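# Move turned shaft from stand into matching rest pocket

## Task

Take the turned shaft off its stand and place it in the rest so that it sits level with its thick end against the stop. Only some of the rest's pockets fit this shaft, so pick a matching one. Lower it softly, because a hard landing ruins the part. Release it over the very bottom of the pocket, since a shaft let go off to one side will slide down and may strike hard.

## Robot and tools

ROBOT. Two arms, left_arm and right_arm, each with 7 joints and a parallel gripper. Bases (scene frame): left_arm at (+0.013, +0.375, +0.045) m, right_arm at (+0.006, -0.435, +0.045) m, both turned only slightly about z. The left_arm fingers are rigid. The right_arm fingers can fold: they squeeze properly only when the part sits in the outer quarter of the pads near the tips. Deeper in, a thin part may be held loosely or slip out later, and a finger pushed tip-first into a surface folds easily, which spoils the next grip.

FRAME. Scene frame in metres: origin at table-top height midway between the nominal bases, +z up, +x out over the table, left_arm on the +y side (this is not image left/right). The gripper's fingers point along its own +z and close along its y. end_effector_position is the point between the closed pads; fingertips extend about 33 mm past it when the gap is 40 mm or less, about 9 mm when fully open. Reported poses can be off by a few centimetres. A lathe stands toward -x with its chuck facing +y; its chip pan counts as outside the work area.

ROW. Every row is 20 numbers, each in [-1, 1]: left_arm first (7 joint numbers, then gripper position, force_limit, speed), then the same 10 for right_arm. Always send all 20 even if one arm stays still. Joint numbers are scaled offsets, not angles: 1.0 equals 1.632 rad for waist, shoulder, upper arm roll and elbow, 3.472 rad for forearm roll, 2.955 for wrist pitch, 4.439 for wrist roll. Each offset is measured from the Joint targets shown at the start of the call, not from the previous row; sending the same offset in the next call moves the arm further. Send 0 to keep an arm at its targets. Joint ranges (rad), in order: waist -2.901..2.901, shoulder -1.836..1.836, upper arm roll -2.901..2.901, elbow -3.077..-0.117, forearm roll -2.876..2.876, wrist pitch 0.440..4.622, wrist roll -3.051..3.051. Asking more than 0.018 rad beyond an end is refused; staying 0.05 rad inside ends is safer. Gripper position is absolute: +1 fully open (140 mm), about -0.8 pads touching, -1 close until blocked. force_limit -1..+1 sets squeeze (about 14 N at -1, 40 N at 0, 58 N at +1); speed -1..+1 sets finger speed (about 30, 140, 250 mm/s); faster closing grips harder. Both start at +1. To leave a gripper unchanged, repeat its last three numbers.

TOOLS.
execute_actions: actions = list with one action (or empty to just read state). An action may have rows (1 to 15 rows, one per 1/30 s step), steps (1 to 450, default 15; after the rows the last row's targets keep being pursued), until (stop early on lathe fields door_state, chuck_state, seat_state, refusals, using "=", "!=", "<", "<=", ">", ">=" for numbers), and a lathe command {"lathe": {"door": "open"/"shut", "chuck": "clamp"/"open"}} or {"stop": true}. cameras picks images.
move: target = one 20-number row or a list of up to 15 rows, all offsets from the same current Joint targets; joints move in step along smooth paths (at least 0.5 s, under 10 s in total). speed in rad/s, 0.01 to 5.26, default 0.5 (one value or one per target). blend in rad rounds corners of a list. blocking=false returns early; then call wait or stop before new rows or moves. It does not avoid obstacles or the other arm.
wait: seconds 0 to 10, holds last commands.
stop: brakes a running move.
zoom_image: camera (cam_low, cam_chuck, cam_left_wrist, cam_right_wrist), region [x0, y0, x1, y1] pixels, at most 504 by 504.
set_collision_behavior: contact_force_n 20, 40 or 85.
finished_scene: scene number; ends the scene and cannot be undone.

RESULTS. Joint positions, velocities and Joint targets per arm in column order (rad, rad/s); end_effector_position and quat_wxyz; Tool commands; position_measured in counts (3 open, 75 about 100 mm, 139 about 60 mm, 200 about 20 mm, 230 pads meet); object_status 0 moving, 1 blocked while opening, 2 blocked while closing (a grip), 3 reached target or pads met. Also joint torques, external torques, flange force (noisy, includes held weight). "joint sent to its limit" and "joint command not followed" flag clipped commands; a move line reports done, off_target, moving, held or fault. Lathe reports door_state, chuck_state, seat_state.

LIMITS. Each step a joint's target can lead its measured angle only by 0.322 rad (first four joints), 0.842 (forearm roll), 0.865 (wrist pitch), 1.81 (wrist roll), and targets that put the gripper over 70 mm from its current spot are scaled back, so large motions need several calls. Contact torque up to 85 N m on big joints and 11 N m on the wrist joints, or outside force reaching 85 N, stops the arm for 10 s. Overspeed or running past a range end is also a fault. Long holding or stretching heats motors (MOTOR HOT, then a 30 to 60 s brake).

AVOID. Dropping the shaft, letting go while it moves, hitting fixed things, hard presses, squeezing hard while the part still rests on something, closing a gripper on the other arm, and knocking anything off the table. Lower slowly, centred above the pocket's lowest point, then open.

Each tool is called after "Emit:" by a JSON object that holds its "fn" and its "kwargs".

## Session

Emit:
{"fn": "execute_actions", "kwargs": {"actions": []}}

Scene clock: 0.00 s.
left_arm: end_effector_position=(+0.6114, +0.3597, +0.2243) position_measured=3 object_status=3 end_effector_quat_wxyz=(-0.006, +0.975, +0.220, -0.008) | right_arm: end_effector_position=(+0.2145, +0.0145, +0.2563) position_measured=3 object_status=3 end_effector_quat_wxyz=(+0.222, +0.963, -0.062, +0.137)
Joint positions: left_arm=[-0.023 0.205 0.008 -1.905 0.007 2.091 -2.047] | right_arm=[1.366 0.211 0.004 -1.835 -0.337 1.628 -0.005]
Joint velocities: within noise
Joint torques (N m): no reading
External joint torques (N m): no reading
Flange force (N): no reading
Joint targets: left_arm=[-0.023 0.205 0.008 -1.905 0.007 2.091 -2.047] | right_arm=[1.366 0.211 0.004 -1.835 -0.337 1.628 -0.005]
Tool commands: left_gripper/position=+1.0 left_gripper/force_limit=+1.0 left_gripper/speed=+1.0 right_gripper/position=+1.0 right_gripper/force_limit=+1.0 right_gripper/speed=+1.0
lathe: door_state=shut chuck_state=open seat_state=open

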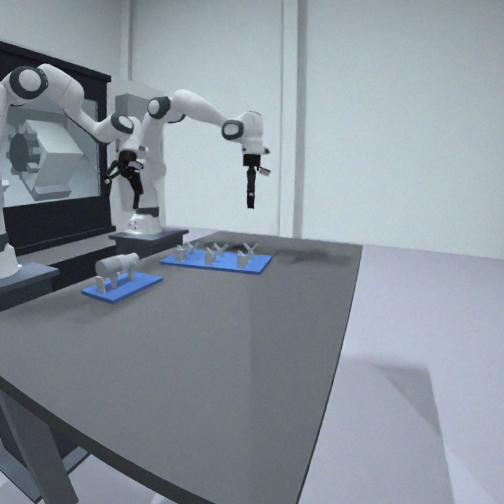

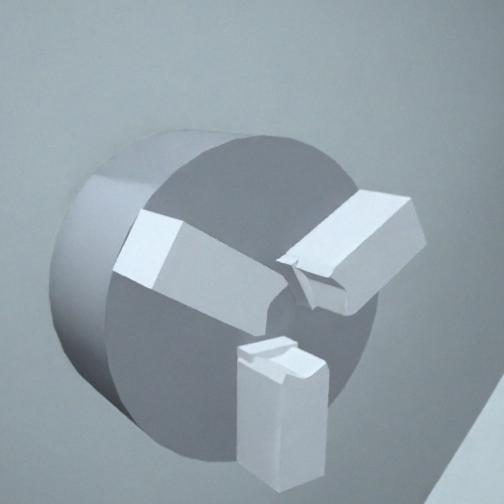

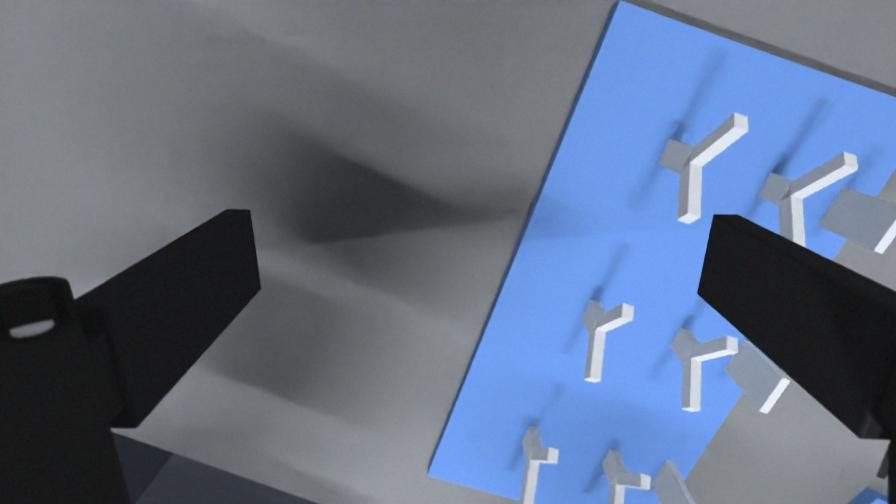

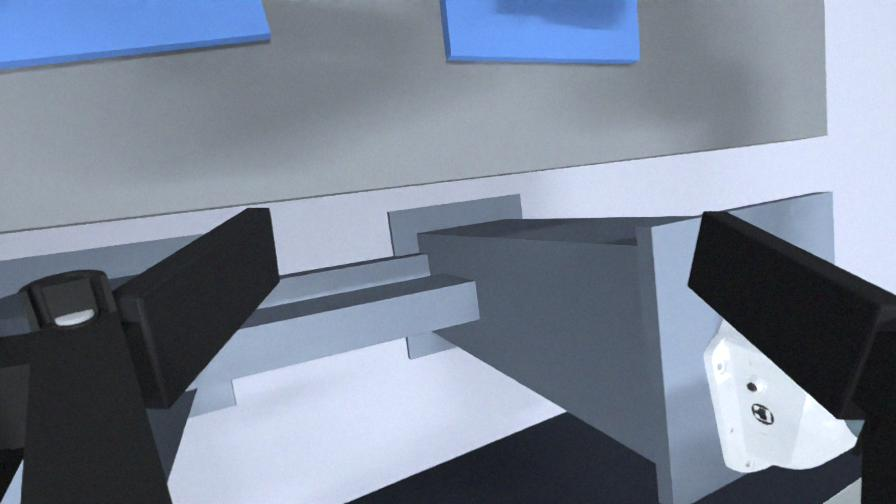

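Emit:
{"fn": "zoom_image", "kwargs": {"camera": "cam_low", "region": [70, 220, 290, 310]}}

Emit:
{"fn": "zoom_image", "kwargs": {"camera": "cam_left_wrist", "region": [420, 0, 896, 504]}}

Scaled by 2.291.

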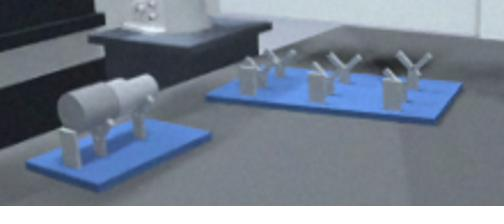

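Scaled by 1.000.

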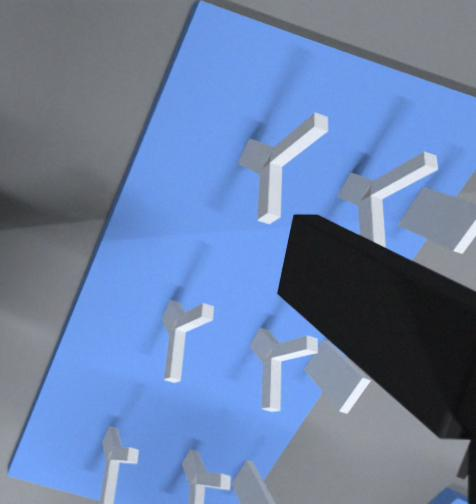

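Emit:
{"fn": "move", "kwargs": {"target": [-0.25,0.0594,-0.005,0.3615,-0.002,-0.1604,0.0086,1,1,1,-0.6158,-0.2813,-0.0025,-0.0956,0.0971,0.0389,-0.2742,1,1,1], "speed": 0.8}}

Scene clock: 4.37 s.
left_arm: end_effector_position=(+0.5979, +0.0956, +0.4026) position_measured=3 object_status=3 end_effector_quat_wxyz=(-0.001, +1.000, -0.003, +0.002) | right_arm: end_effector_position=(+0.4602, -0.2768, +0.4009) position_measured=3 object_status=3 end_effector_quat_wxyz=(+0.002, +1.000, -0.009, -0.002)
Joint positions: left_arm=[-0.431 0.3 -0.002 -1.316 0.004 1.619 -2.012] | right_arm=[0.362 -0.247 -0.001 -1.991 -0.003 1.738 -1.215]
Joint velocities: left_arm=[within noise] | right_arm=[0 -0.001 0 -0.002 -0.001 0 -0.006]
Joint torques (N m): left_arm=[0.11 -39.93 0.64 24.12 0.67 2.26 0.18] | right_arm=[-0.88 -22.81 0.09 24.22 1.09 2.9 -0.29]
External joint torques (N m): left_arm=[0.13 2.02 0.37 -0.19 -0.25 -0.38 0.18] | right_arm=[-0.87 1.06 0.32 -0.53 0.27 0.27 -0.29]
Flange force (N): left_arm=[7.2 2.7 -1.7] | right_arm=[1.8 0.1 2.0]
Joint targets: left_arm=[-0.431 0.302 0.000 -1.315 0.000 1.617 -2.009] | right_arm=[0.361 -0.248 0.000 -1.991 0.000 1.743 -1.222]
lathe: door_state=shut chuck_state=open seat_state=open
move: done
camera_calibration:
cam_left_wrist: T_world_to_cam=[[-0.00186424, -0.999967, -0.00787233, 0.11059], [-0.939843, -0.000937166, 0.341605, 0.425325], [-0.341601, 0.00803559, -0.939811, 0.725368], [0, 0, 0, 1]] pos_world=[0.647732, 0.105156, 0.537286]
cam_right_wrist: T_world_to_cam=[[-0.0230812, -0.999661, -0.0120117, -0.251637], [-0.932688, 0.0172059, 0.360274, 0.291042], [-0.359946, 0.0195187, -0.932769, 0.686519], [0, 0, 0, 1]] pos_world=[0.512753, -0.269959, 0.532486]

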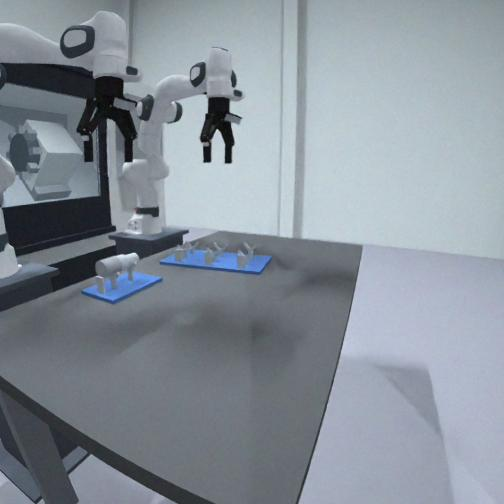

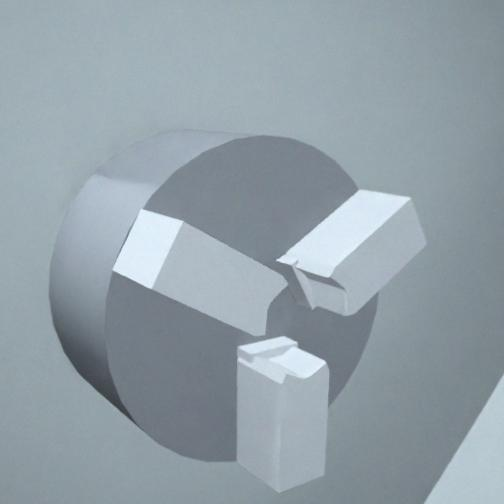

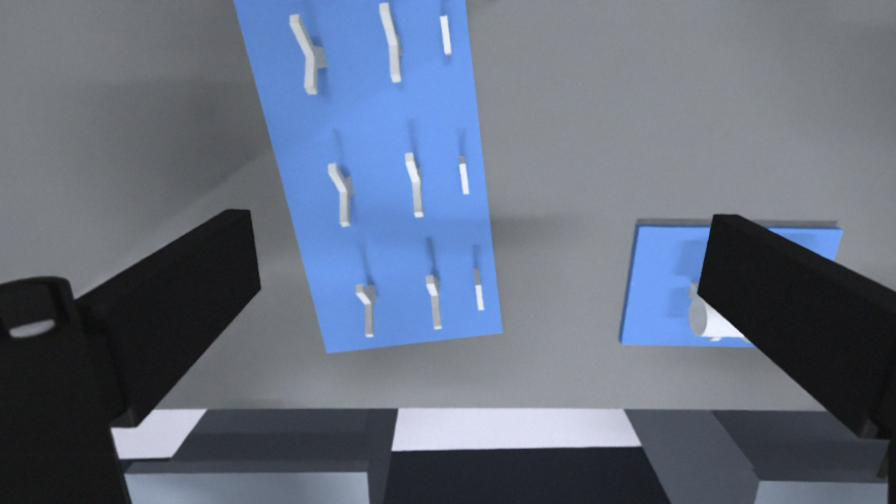

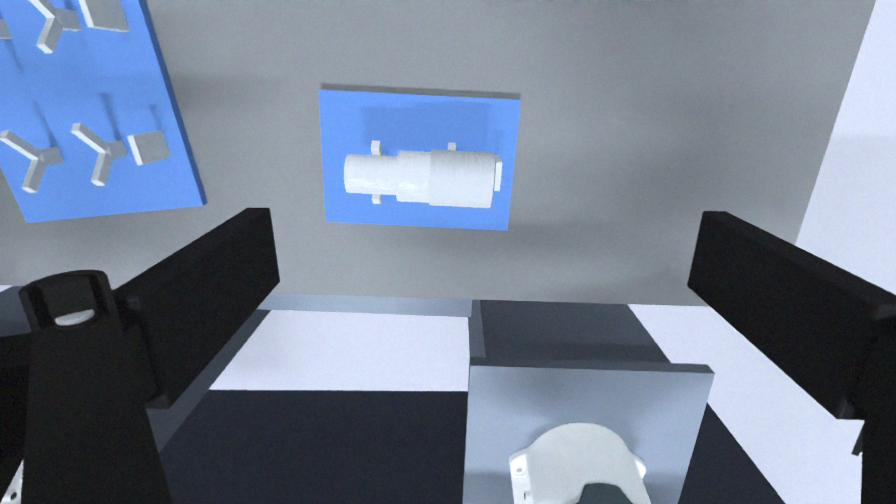

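Emit:
{"fn": "zoom_image", "kwargs": {"camera": "cam_right_wrist", "region": [310, 80, 530, 240]}}

Emit:
{"fn": "zoom_image", "kwargs": {"camera": "cam_left_wrist", "region": [220, 0, 520, 360]}}

Emit:
{"fn": "zoom_image", "kwargs": {"camera": "cam_low", "region": [70, 240, 170, 310]}}

Emit:
{"fn": "zoom_image", "kwargs": {"camera": "cam_low", "region": [155, 230, 285, 280]}}

Scaled by 2.291.

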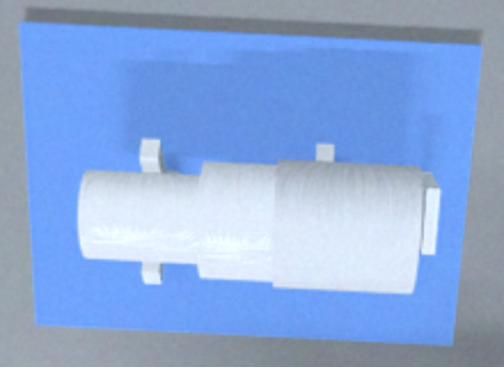

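Scaled by 1.400.

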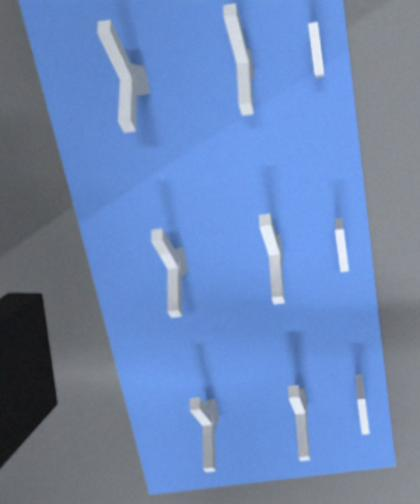

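Scaled by 5.040.

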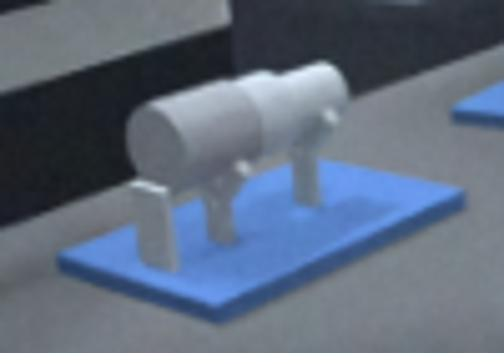

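Scaled by 3.877.

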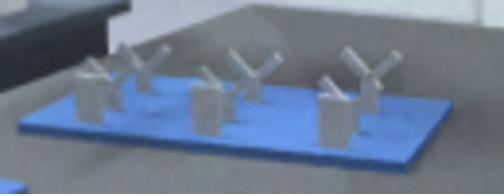

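Emit:
{"fn": "move", "kwargs": {"target": [-0.122,0.0862,0,-0.1538,0,0.1327,0.3091,1,1,1,-0.711,0,0,0,0,0,0,1,1,1], "speed": 0.8, "cameras": ["cam_left_wrist","cam_low"]}}

Emit:
{"fn": "zoom_image", "kwargs": {"camera": "cam_left_wrist", "region": [220, 0, 450, 230]}}

Emit:
{"fn": "zoom_image", "kwargs": {"camera": "cam_left_wrist", "region": [450, 0, 680, 230]}}

Scene clock: 8.87 s.
left_arm: end_effector_position=(+0.5575, -0.0328, +0.2221) position_measured=3 object_status=3 end_effector_quat_wxyz=(-0.001, +0.706, -0.708, +0.000) | right_arm: end_effector_position=(+0.3323, -0.7888, +0.4008) position_measured=3 object_status=3 end_effector_quat_wxyz=(+0.000, +0.832, -0.555, -0.003)
Joint positions: left_arm=[-0.629 0.443 0 -1.565 0.003 2.008 -0.642] | right_arm=[-0.798 -0.247 -0.001 -1.991 -0.002 1.739 -1.217]
Joint velocities: left_arm=[0 0.002 0 0 0 0 0.004] | right_arm=[within noise]
Joint torques (N m): left_arm=[0.07 -44.61 0.62 24.04 0.45 2.8 0.2] | right_arm=[-0.72 -22.72 0.14 24.32 0.87 2.83 -0.33]
External joint torques (N m): left_arm=[-0.27 2.26 -0.02 -0.76 -0.28 0.14 0.2] | right_arm=[-0.81 0.99 0.26 -0.36 0.04 0.2 -0.32]
Flange force (N): left_arm=[2.0 -2.8 3.1] | right_arm=[2.1 0.2 1.3]
Joint targets: left_arm=[-0.630 0.443 0.000 -1.566 0.000 2.010 -0.637] | right_arm=[-0.800 -0.248 0.000 -1.991 0.000 1.743 -1.222]
lathe: door_state=shut chuck_state=open seat_state=open
move: done
camera_calibration:
cam_left_wrist: T_world_to_cam=[[-0.999968, -0.000480903, -0.0080099, 0.569945], [-0.0032398, 0.937422, 0.348181, -0.0439116], [0.00734121, 0.348195, -0.937393, 0.358921], [0, 0, 0, 1]] pos_world=[0.567149, -0.083537, 0.356305]
Images, in order (width x height): cam_low 504x504, cam_left_wrist 896x504.

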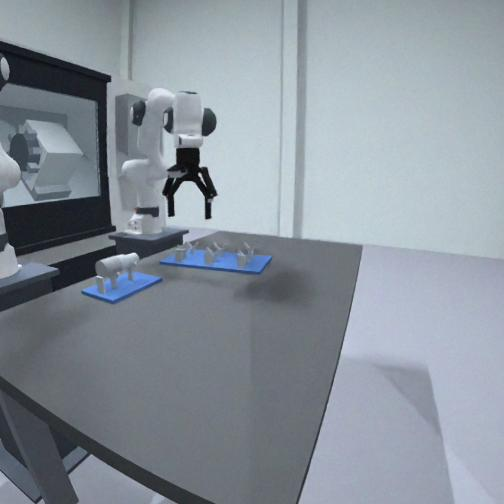

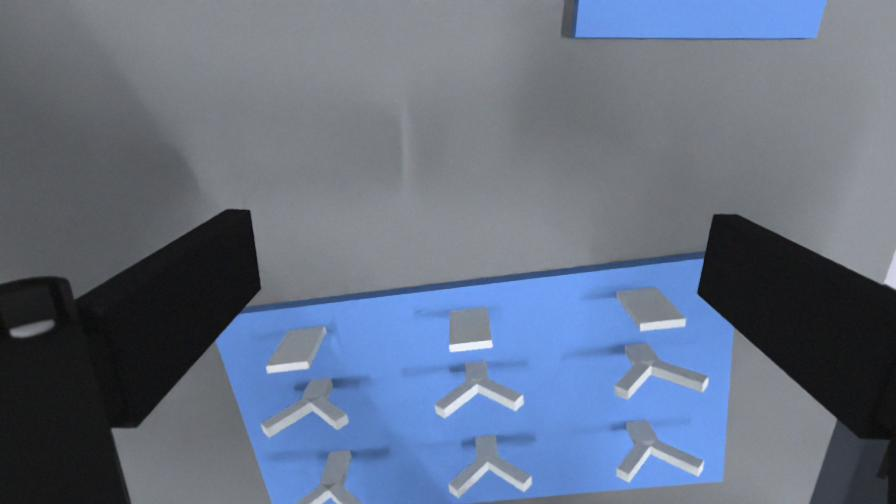

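Scaled by 2.191.

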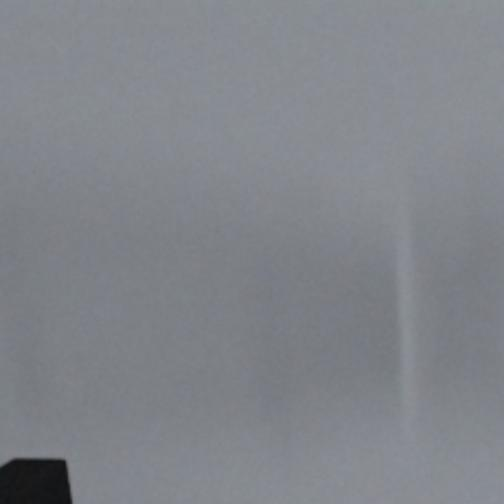

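Scaled by 2.191.

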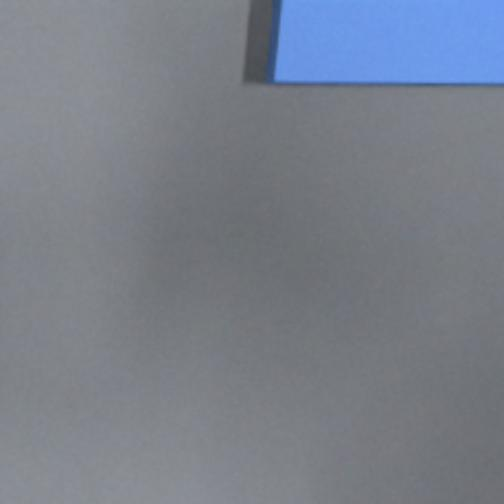

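Emit:
{"fn": "zoom_image", "kwargs": {"camera": "cam_left_wrist", "region": [220, 310, 390, 504]}}

Emit:
{"fn": "zoom_image", "kwargs": {"camera": "cam_left_wrist", "region": [400, 310, 570, 504]}}

Emit:
{"fn": "zoom_image", "kwargs": {"camera": "cam_left_wrist", "region": [570, 290, 740, 484]}}

Scaled by 2.598.

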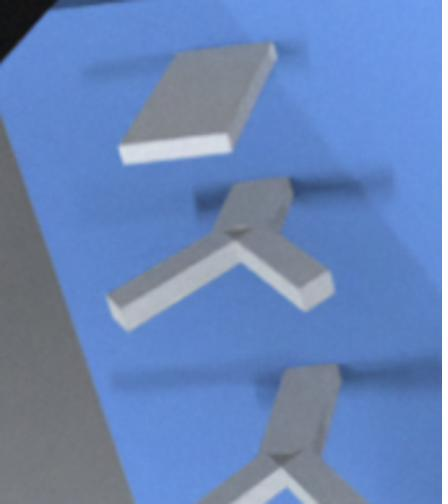

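Scaled by 2.598.

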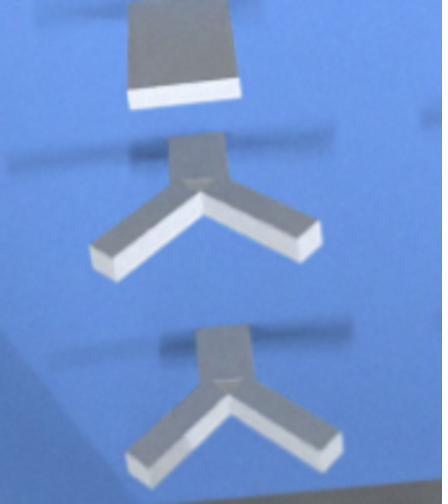

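Scaled by 2.598.

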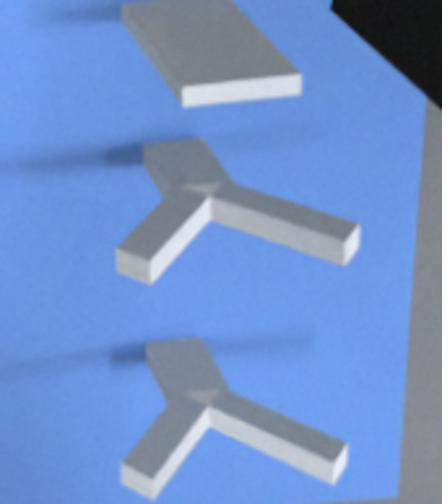

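Emit:
{"fn": "move", "kwargs": {"target": [-0.2102,0.1215,0,0.1634,0,-0.0235,-0.0631,1,1,1,0,0,0,0,0,0,0,1,1,1], "speed": 0.7, "cameras": ["cam_left_wrist","cam_low"]}}

Emit:
{"fn": "zoom_image", "kwargs": {"camera": "cam_left_wrist", "region": [290, 150, 650, 504]}}

Scene clock: 11.97 s.
left_arm: end_effector_position=(+0.4155, -0.2352, +0.2023) position_measured=3 object_status=3 end_effector_quat_wxyz=(-0.001, +0.679, -0.734, +0.001) | right_arm: end_effector_position=(+0.3324, -0.7887, +0.4008) position_measured=3 object_status=3 end_effector_quat_wxyz=(+0.000, +0.832, -0.555, -0.003)
Joint positions: left_arm=[-0.973 0.64 -0.001 -1.3 0.003 1.942 -0.911] | right_arm=[-0.798 -0.247 -0.001 -1.991 -0.002 1.739 -1.217]
Joint velocities: left_arm=[0 0.001 0 0.001 0 -0.001 -0.005] | right_arm=[within noise]
Joint torques (N m): left_arm=[0.21 -49.77 0.9 24.54 0.71 2.29 -0.08] | right_arm=[-0.76 -22.78 0.11 24.38 0.85 2.81 -0.32]
External joint torques (N m): left_arm=[0.12 2.29 0.31 -0.41 -0.05 -0.38 -0.08] | right_arm=[-0.75 1.06 0.33 -0.39 0.02 0.17 -0.32]
Flange force (N): left_arm=[6.0 -4.8 1.3] | right_arm=[2.2 0.0 1.4]
Joint targets: left_arm=[-0.973 0.641 0.000 -1.299 0.000 1.940 -0.917] | right_arm=[-0.800 -0.248 0.000 -1.991 0.000 1.743 -1.222]
lathe: door_state=shut chuck_state=open seat_state=open
move: done
camera_calibration:
cam_left_wrist: T_world_to_cam=[[-0.997217, 0.0740002, -0.00907128, 0.444207], [0.0663185, 0.936057, 0.345542, 0.123596], [0.0340614, 0.343979, -0.938359, 0.400142], [0, 0, 0, 1]] pos_world=[0.421145, -0.286205, 0.336798]
Images, in order (width x height): cam_low 504x504, cam_left_wrist 896x504.

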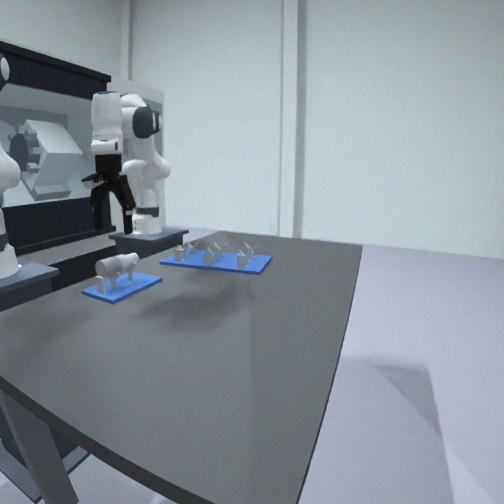

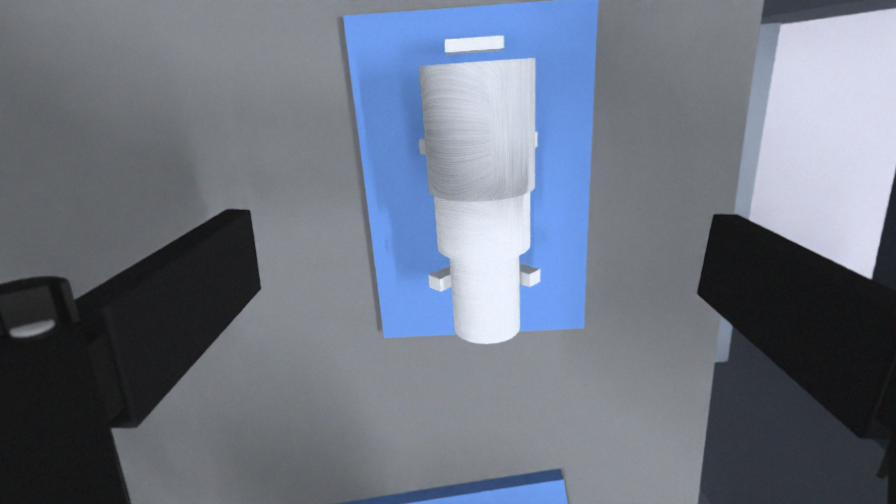

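Scaled by 1.400.

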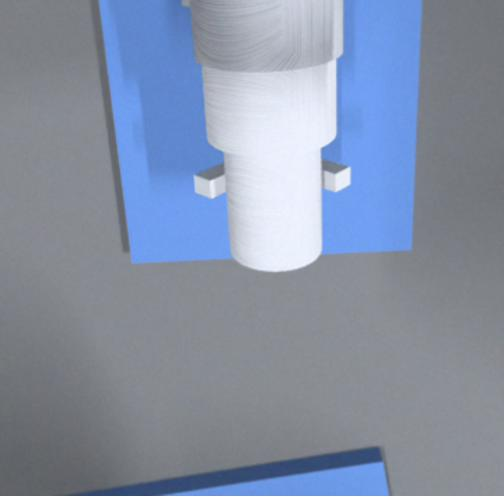

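Emit:
{"fn": "move", "kwargs": {"target": [0.0035,0.0126,0,-0.057,0,0.039,-0.0115,1,1,1,0,0,0,0,0,0,0,1,1,1], "speed": 0.3, "cameras": ["cam_left_wrist"]}}

Scene clock: 14.57 s.
left_arm: end_effector_position=(+0.4148, -0.2286, +0.1523) position_measured=3 object_status=3 end_effector_quat_wxyz=(-0.001, +0.699, -0.715, -0.001) | right_arm: end_effector_position=(+0.3324, -0.7887, +0.4008) position_measured=3 object_status=3 end_effector_quat_wxyz=(+0.000, +0.832, -0.555, -0.003)
Joint positions: left_arm=[-0.969 0.663 -0.001 -1.391 0.003 2.053 -0.962] | right_arm=[-0.798 -0.247 -0.001 -1.991 -0.002 1.739 -1.217]
Joint velocities: left_arm=[0.001 0 0.001 -0.001 0 0.002 -0.005] | right_arm=[within noise]
Joint torques (N m): left_arm=[0.6 -49.85 0.89 23.84 0.67 2.82 -0.07] | right_arm=[-0.77 -22.77 0.16 24.42 0.85 2.81 -0.35]
External joint torques (N m): left_arm=[0.52 2.2 0.29 -0.63 -0.06 0.17 -0.07] | right_arm=[-0.79 1.05 0.36 -0.35 0.03 0.17 -0.35]
Flange force (N): left_arm=[2.8 -2.7 3.2] | right_arm=[2.3 0.0 1.2]
Joint targets: left_arm=[-0.967 0.662 0.000 -1.392 0.000 2.055 -0.968] | right_arm=[-0.800 -0.248 0.000 -1.991 0.000 1.743 -1.222]
lathe: door_state=shut chuck_state=open seat_state=open
move: done
camera_calibration:
cam_left_wrist: T_world_to_cam=[[-0.999795, 0.0189452, -0.00715084, 0.430759], [0.015275, 0.937414, 0.34788, 0.155791], [0.013294, 0.3477, -0.937512, 0.36023], [0, 0, 0, 1]] pos_world=[0.423502, -0.279454, 0.286603]
Images, in order (width x height): cam_left_wrist 896x504.

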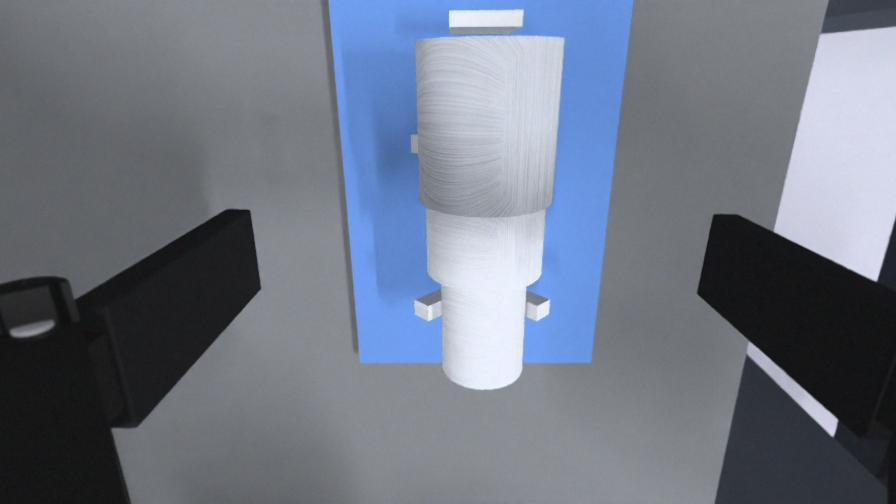

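Emit:
{"fn": "move", "kwargs": {"target": [[0.0021,0.0195,0,-0.0798,0,0.0545,0.0008,1,1,1,0,0,0,0,0,0,0,1,1,1],[0.0021,0.0195,0,-0.0798,0,0.0545,0.0008,-1,0.1,-1,0,0,0,0,0,0,0,1,1,1]], "speed": 0.3, "cameras": ["cam_left_wrist","cam_low"]}}

Scene clock: 19.77 s.
left_arm: end_effector_position=(+0.4095, -0.2140, +0.0846) position_measured=155 object_status=0 end_effector_quat_wxyz=(-0.001, +0.702, -0.713, +0.001) | right_arm: end_effector_position=(+0.3324, -0.7887, +0.4008) position_measured=3 object_status=3 end_effector_quat_wxyz=(+0.000, +0.832, -0.555, -0.003)
Joint positions: left_arm=[-0.964 0.695 0 -1.521 0.003 2.217 -0.965] | right_arm=[-0.798 -0.247 -0.001 -1.991 -0.002 1.739 -1.217]
Joint velocities: within noise
Joint torques (N m): left_arm=[-0.06 -49.26 0.79 22.57 0.64 2.45 0.04] | right_arm=[-0.73 -22.77 0.1 24.42 0.87 2.82 -0.36]
External joint torques (N m): left_arm=[-0.03 2.32 0.22 -0.81 -0.01 -0.2 0.04] | right_arm=[-0.72 1.05 0.32 -0.33 0.05 0.18 -0.36]
Flange force (N): left_arm=[2.7 -2.0 3.3] | right_arm=[2.4 0.0 1.2]
Joint targets: left_arm=[-0.964 0.694 0.000 -1.522 0.000 2.216 -0.964] | right_arm=[-0.800 -0.248 0.000 -1.991 0.000 1.743 -1.222]
lathe: door_state=shut chuck_state=open seat_state=open
move: done
camera_calibration:
cam_left_wrist: T_world_to_cam=[[-0.999897, 0.0115431, -0.00854711, 0.423363], [0.00787328, 0.938202, 0.345998, 0.169129], [0.0120128, 0.345895, -0.938196, 0.291942], [0, 0, 0, 1]] pos_world=[0.418481, -0.264545, 0.218999]
Images, in order (width x height): cam_low 504x504, cam_left_wrist 896x504.

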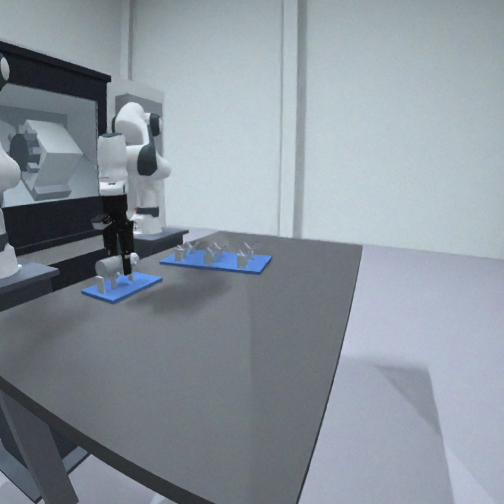

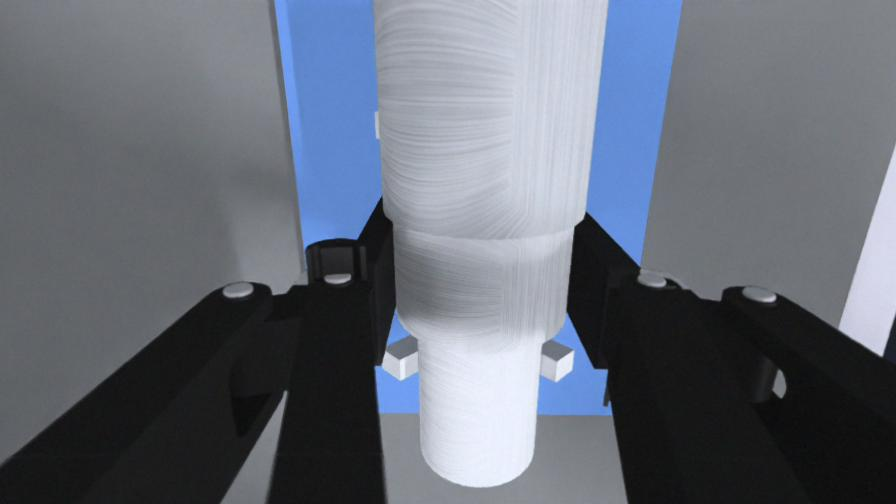

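Emit:
{"fn": "wait", "kwargs": {"seconds": 1, "cameras": []}}

Scene clock: 20.80 s.
left_arm: end_effector_position=(+0.4095, -0.2140, +0.0846) position_measured=155 object_status=2 end_effector_quat_wxyz=(-0.001, +0.702, -0.712, +0.001) | right_arm: end_effector_position=(+0.3324, -0.7887, +0.4008) position_measured=3 object_status=3 end_effector_quat_wxyz=(+0.000, +0.832, -0.555, -0.003)
Joint positions: left_arm=[-0.964 0.695 0 -1.521 0.003 2.217 -0.965] | right_arm=[-0.798 -0.247 -0.001 -1.991 -0.002 1.739 -1.217]
Joint velocities: within noise
Joint torques (N m): left_arm=[-0.13 -49.21 0.73 22.52 0.64 2.45 0.03] | right_arm=[-0.79 -22.76 0.08 24.45 0.86 2.82 -0.36]
External joint torques (N m): left_arm=[-0.41 2.54 -0.07 -0.96 -0.02 -0.22 0.03] | right_arm=[-0.78 1.08 0.31 -0.3 0.04 0.18 -0.36]
Flange force (N): left_arm=[3.0 -1.5 3.6] | right_arm=[2.5 0.0 1.1]
Joint targets: left_arm=[-0.964 0.694 0.000 -1.522 0.000 2.216 -0.964] | right_arm=[-0.800 -0.248 0.000 -1.991 0.000 1.743 -1.222]
Tool commands: left_gripper/position=-1.0 left_gripper/force_limit=+0.1 left_gripper/speed=-1.0 right_gripper/position=+1.0 right_gripper/force_limit=+1.0 right_gripper/speed=+1.0
lathe: door_state=shut chuck_state=open seat_state=open
wait: 1.00 s
No camera images: "cameras" was empty.

Emit:
{"fn": "move", "kwargs": {"target": [[0,-0.042,0,0.0126,0,-0.0301,0,-1,0.1,-1,0,0,0,0,0,0,0,1,1,1],[0.4365,-0.1105,0,-0.0639,0,-0.0257,0.1269,-1,0.1,-1,0,0,0,0,0,0,0,1,1,1]], "speed": [0.1,0.4], "cameras": ["cam_left_wrist","cam_low"]}}

Emit:
{"fn": "zoom_image", "kwargs": {"camera": "cam_low", "region": [170, 200, 290, 280]}}

Scene clock: 25.40 s.
left_arm: end_effector_position=(+0.6661, +0.1995, +0.1472) position_measured=155 object_status=2 end_effector_quat_wxyz=(+0.003, +0.755, -0.655, -0.010) | right_arm: end_effector_position=(+0.3324, -0.7887, +0.4008) position_measured=3 object_status=3 end_effector_quat_wxyz=(+0.000, +0.832, -0.555, -0.003)
Joint positions: left_arm=[-0.25 0.524 0.001 -1.631 0.003 2.134 -0.406] | right_arm=[-0.798 -0.247 -0.001 -1.991 -0.002 1.739 -1.217]
Joint velocities: left_arm=[-0.001 0 -0.001 0 0 -0.001 0.006] | right_arm=[within noise]
Joint torques (N m): left_arm=[-0.11 -51.03 0.68 26.08 0.52 3.34 0.19] | right_arm=[-0.79 -22.73 0.05 24.43 0.87 2.8 -0.29]
External joint torques (N m): left_arm=[-0.17 -2.99 0.17 2.23 -0.13 0.76 0.19] | right_arm=[-0.7 1.2 0.37 -0.39 0.05 0.16 -0.29]
Flange force (N): left_arm=[0.0 -0.5 -3.8] | right_arm=[2.5 -0.3 1.3]
Joint targets: left_arm=[-0.251 0.513 0.000 -1.627 0.000 2.140 -0.401] | right_arm=[-0.800 -0.248 0.000 -1.991 0.000 1.743 -1.222]
lathe: door_state=shut chuck_state=open seat_state=open
move: off_target (left_arm); left_arm: the shoulder is farthest, 0.011 rad from its target
camera_calibration:
cam_left_wrist: T_world_to_cam=[[-0.989398, -0.144773, 0.0114751, 0.696879], [-0.131266, 0.925293, 0.355813, -0.148603], [-0.0621299, 0.350535, -0.934487, 0.252579], [0, 0, 0, 1]] pos_world=[0.685677, 0.149852, 0.28091]
Images, in order (width x height): cam_low 504x504, cam_left_wrist 896x504.

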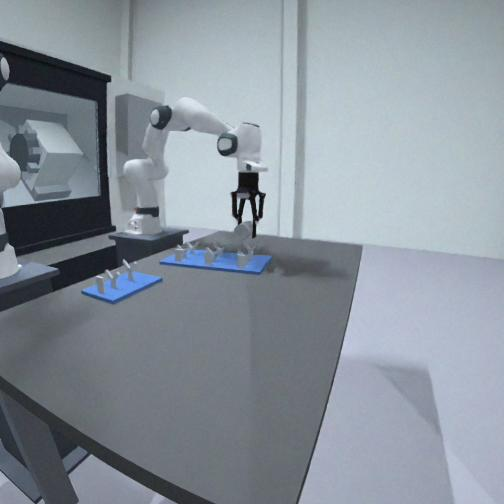

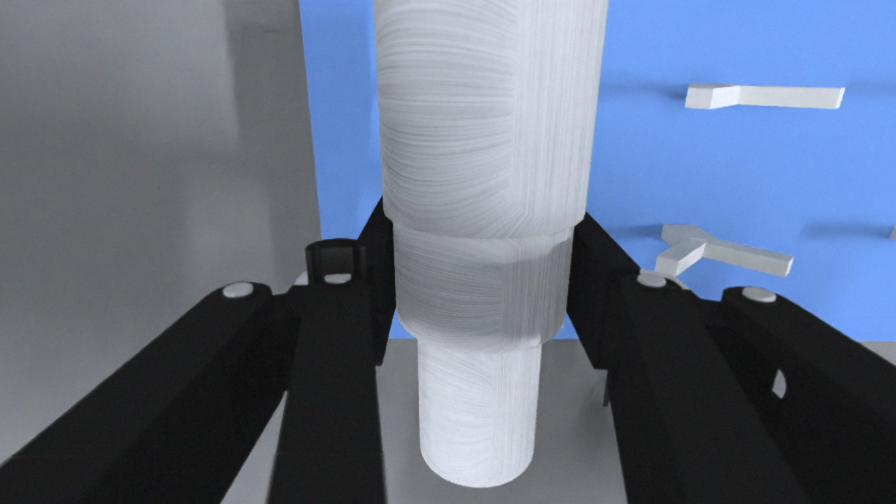

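Scaled by 4.200.

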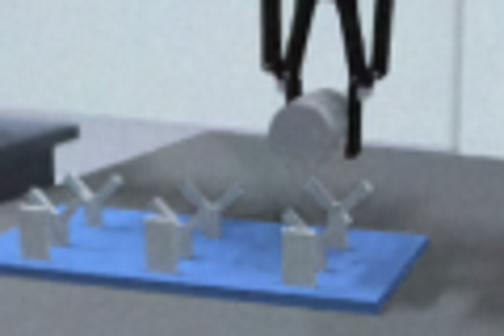

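Emit:
{"fn": "move", "kwargs": {"target": [-0.0023,0.0339,0,-0.0159,0,0.0346,0,-1,0.1,-1,0,0,0,0,0,0,0,1,1,1], "speed": 0.1, "cameras": ["cam_left_wrist","cam_low"]}}

Emit:
{"fn": "zoom_image", "kwargs": {"camera": "cam_low", "region": [210, 210, 280, 280]}}

Scene clock: 27.40 s.
left_arm: end_effector_position=(+0.6721, +0.1956, +0.1090) position_measured=155 object_status=2 end_effector_quat_wxyz=(-0.002, +0.754, -0.657, +0.000) | right_arm: end_effector_position=(+0.3324, -0.7887, +0.4008) position_measured=3 object_status=3 end_effector_quat_wxyz=(+0.000, +0.832, -0.555, -0.003)
Joint positions: left_arm=[-0.253 0.576 0.001 -1.657 0.003 2.236 -0.404] | right_arm=[-0.798 -0.247 -0.001 -1.991 -0.002 1.739 -1.217]
Joint velocities: left_arm=[0 -0.002 0 -0.002 0 0.004 -0.001] | right_arm=[within noise]
Joint torques (N m): left_arm=[-0.55 -51.45 0.74 25.76 0.49 3.42 0.19] | right_arm=[-0.73 -22.79 0.06 24.43 0.86 2.81 -0.28]
External joint torques (N m): left_arm=[-0.56 -2.73 0.23 2.5 -0.12 0.79 0.19] | right_arm=[-0.71 1.03 0.3 -0.31 0.04 0.18 -0.28]
Flange force (N): left_arm=[1.4 -2.4 -3.5] | right_arm=[2.3 -0.1 1.1]
Joint targets: left_arm=[-0.255 0.569 0.000 -1.653 0.000 2.243 -0.401] | right_arm=[-0.800 -0.248 0.000 -1.991 0.000 1.743 -1.222]
lathe: door_state=shut chuck_state=open seat_state=open
move: done
camera_calibration:
cam_left_wrist: T_world_to_cam=[[-0.990169, -0.139538, -0.00971376, 0.704542], [-0.134206, 0.928162, 0.347137, -0.128277], [-0.039423, 0.345028, -0.937764, 0.204668], [0, 0, 0, 1]] pos_world=[0.688469, 0.146756, 0.243303]
Images, in order (width x height): cam_low 504x504, cam_left_wrist 896x504.

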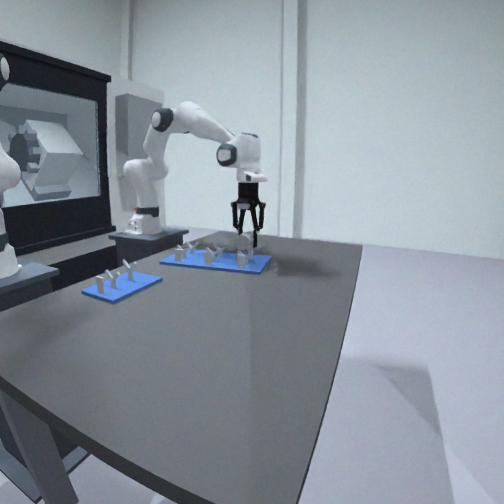

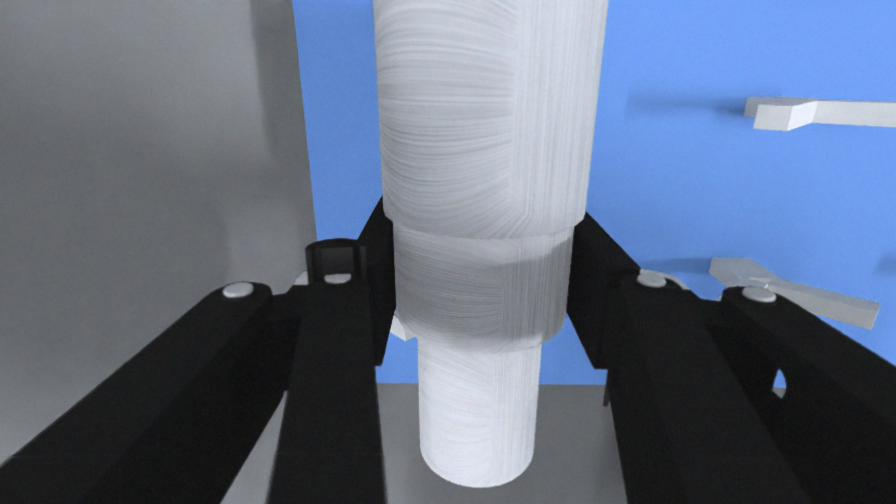

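Scaled by 7.200.

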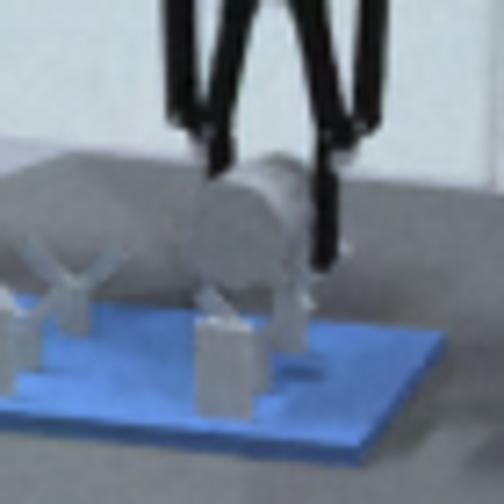

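Emit:
{"fn": "move", "kwargs": {"target": [0,0.0147,0,-0.0027,0,0.0096,0,-1,0.1,-1,0,0,0,0,0,0,0,1,1,1], "speed": 0.03, "cameras": ["cam_low"]}}

Emit:
{"fn": "zoom_image", "kwargs": {"camera": "cam_low", "region": [210, 210, 280, 280]}}

Scene clock: 28.87 s.
left_arm: end_effector_position=(+0.6726, +0.1955, +0.0938) position_measured=155 object_status=2 end_effector_quat_wxyz=(-0.002, +0.754, -0.657, +0.001) | right_arm: end_effector_position=(+0.3324, -0.7887, +0.4008) position_measured=3 object_status=3 end_effector_quat_wxyz=(+0.000, +0.832, -0.555, -0.003)
Joint positions: left_arm=[-0.253 0.599 0.001 -1.661 0.003 2.264 -0.404] | right_arm=[-0.798 -0.247 -0.001 -1.991 -0.002 1.739 -1.217]
Joint velocities: left_arm=[0 0 -0.001 0 0.001 0.005 0] | right_arm=[within noise]
Joint torques (N m): left_arm=[-0.53 -51.52 0.75 25.35 0.47 3.46 0.16] | right_arm=[-0.74 -22.76 0.08 24.54 0.86 2.8 -0.32]
External joint torques (N m): left_arm=[-0.46 -2.21 0.28 2.21 -0.12 0.82 0.16] | right_arm=[-0.8 1.01 0.22 -0.17 0.04 0.17 -0.32]
Flange force (N): left_arm=[1.3 -2.5 -2.5] | right_arm=[2.7 0.0 0.8]
Joint targets: left_arm=[-0.255 0.593 0.000 -1.657 0.000 2.271 -0.401] | right_arm=[-0.800 -0.248 0.000 -1.991 0.000 1.743 -1.222]
lathe: door_state=shut chuck_state=open seat_state=open
move: done
Images, in order (width x height): cam_low 504x504.

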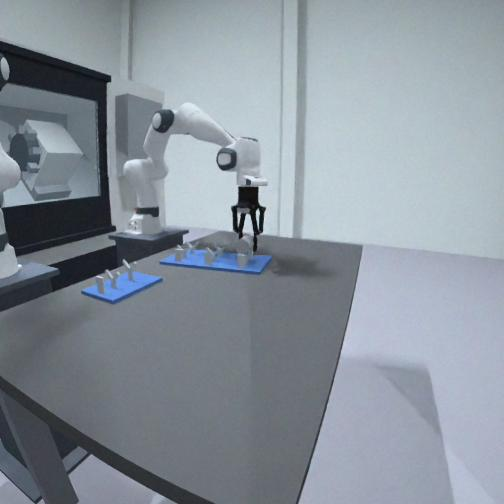

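Scaled by 7.200.

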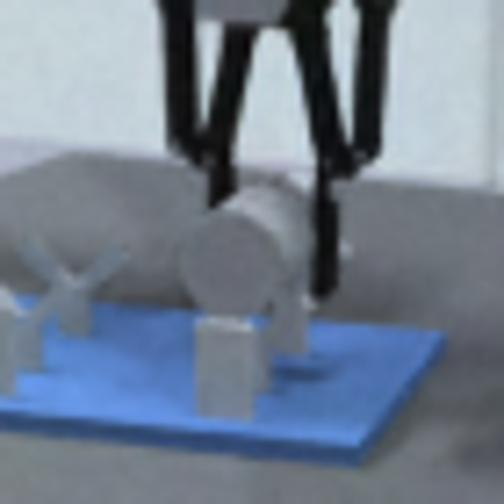

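Emit:
{"fn": "move", "kwargs": {"target": [0,0.0037,0,-0.0007,0,0.0024,0,-1,0.1,-1,0,0,0,0,0,0,0,1,1,1], "speed": 0.015, "cameras": []}}

Emit:
{"fn": "move", "kwargs": {"target": [0,0.0037,0,-0.0007,0,0.0024,0,-1,0.1,-1,0,0,0,0,0,0,0,1,1,1], "speed": 0.015, "cameras": ["cam_low"]}}

Emit:
{"fn": "zoom_image", "kwargs": {"camera": "cam_low", "region": [210, 210, 280, 280]}}

Scene clock: 29.73 s.
left_arm: end_effector_position=(+0.6727, +0.1954, +0.0900) position_measured=155 object_status=2 end_effector_quat_wxyz=(-0.002, +0.754, -0.657, +0.001) | right_arm: end_effector_position=(+0.3324, -0.7887, +0.4008) position_measured=3 object_status=3 end_effector_quat_wxyz=(+0.000, +0.832, -0.555, -0.003)
Joint positions: left_arm=[-0.253 0.605 0.001 -1.662 0.003 2.271 -0.404] | right_arm=[-0.798 -0.247 -0.001 -1.991 -0.002 1.739 -1.217]
Joint velocities: left_arm=[0.001 0.002 -0.001 -0.001 -0.002 0.005 0.001] | right_arm=[within noise]
Joint torques (N m): left_arm=[-0.49 -51.4 0.76 25.35 0.46 3.37 0.16] | right_arm=[-0.75 -22.79 0.11 24.44 0.87 2.82 -0.29]
External joint torques (N m): left_arm=[-0.41 -2.04 0.3 2.24 -0.14 0.71 0.16] | right_arm=[-0.84 0.98 0.23 -0.27 0.03 0.19 -0.29]
Flange force (N): left_arm=[1.6 -3.4 -2.4] | right_arm=[2.3 0.1 1.1]
Joint targets: left_arm=[-0.255 0.599 0.000 -1.658 0.000 2.278 -0.401] | right_arm=[-0.800 -0.248 0.000 -1.991 0.000 1.743 -1.222]
lathe: door_state=shut chuck_state=open seat_state=open
move: done
No camera images: "cameras" was empty.

Scene clock: 30.43 s.
left_arm: end_effector_position=(+0.6727, +0.1955, +0.0860) position_measured=155 object_status=2 end_effector_quat_wxyz=(-0.002, +0.754, -0.657, +0.001) | right_arm: end_effector_position=(+0.3324, -0.7887, +0.4008) position_measured=3 object_status=3 end_effector_quat_wxyz=(+0.000, +0.832, -0.555, -0.003)
Joint positions: left_arm=[-0.253 0.611 0.001 -1.663 0.003 2.278 -0.404] | right_arm=[-0.798 -0.247 -0.001 -1.991 -0.002 1.739 -1.217]
Joint velocities: left_arm=[0.002 0 -0.001 0 -0.001 0.004 0.001] | right_arm=[within noise]
Joint torques (N m): left_arm=[-0.52 -51.47 0.76 25.04 0.47 3.43 0.18] | right_arm=[-0.76 -22.76 0.07 24.46 0.87 2.79 -0.31]
External joint torques (N m): left_arm=[-0.48 -2.15 0.26 2.1 -0.12 0.79 0.18] | right_arm=[-0.81 1.22 0.23 -0.44 0.04 0.13 -0.31]
Flange force (N): left_arm=[1.2 -2.3 -2.4] | right_arm=[2.6 0.0 1.3]
Joint targets: left_arm=[-0.255 0.605 0.000 -1.659 0.000 2.285 -0.401] | right_arm=[-0.800 -0.248 0.000 -1.991 0.000 1.743 -1.222]
lathe: door_state=shut chuck_state=open seat_state=open
move: done
Images, in order (width x height): cam_low 504x504.

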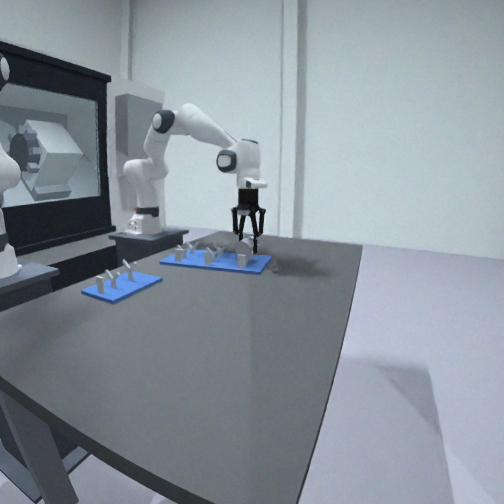

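Scaled by 7.200.

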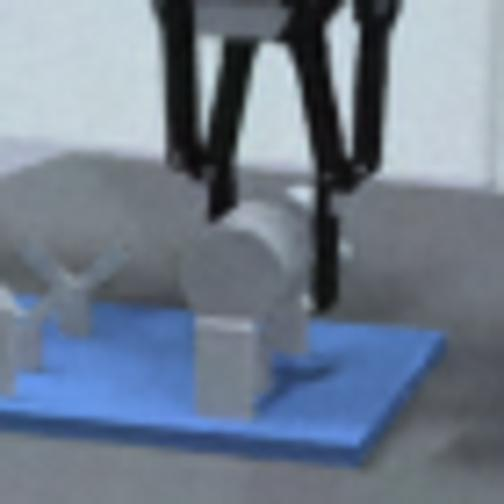

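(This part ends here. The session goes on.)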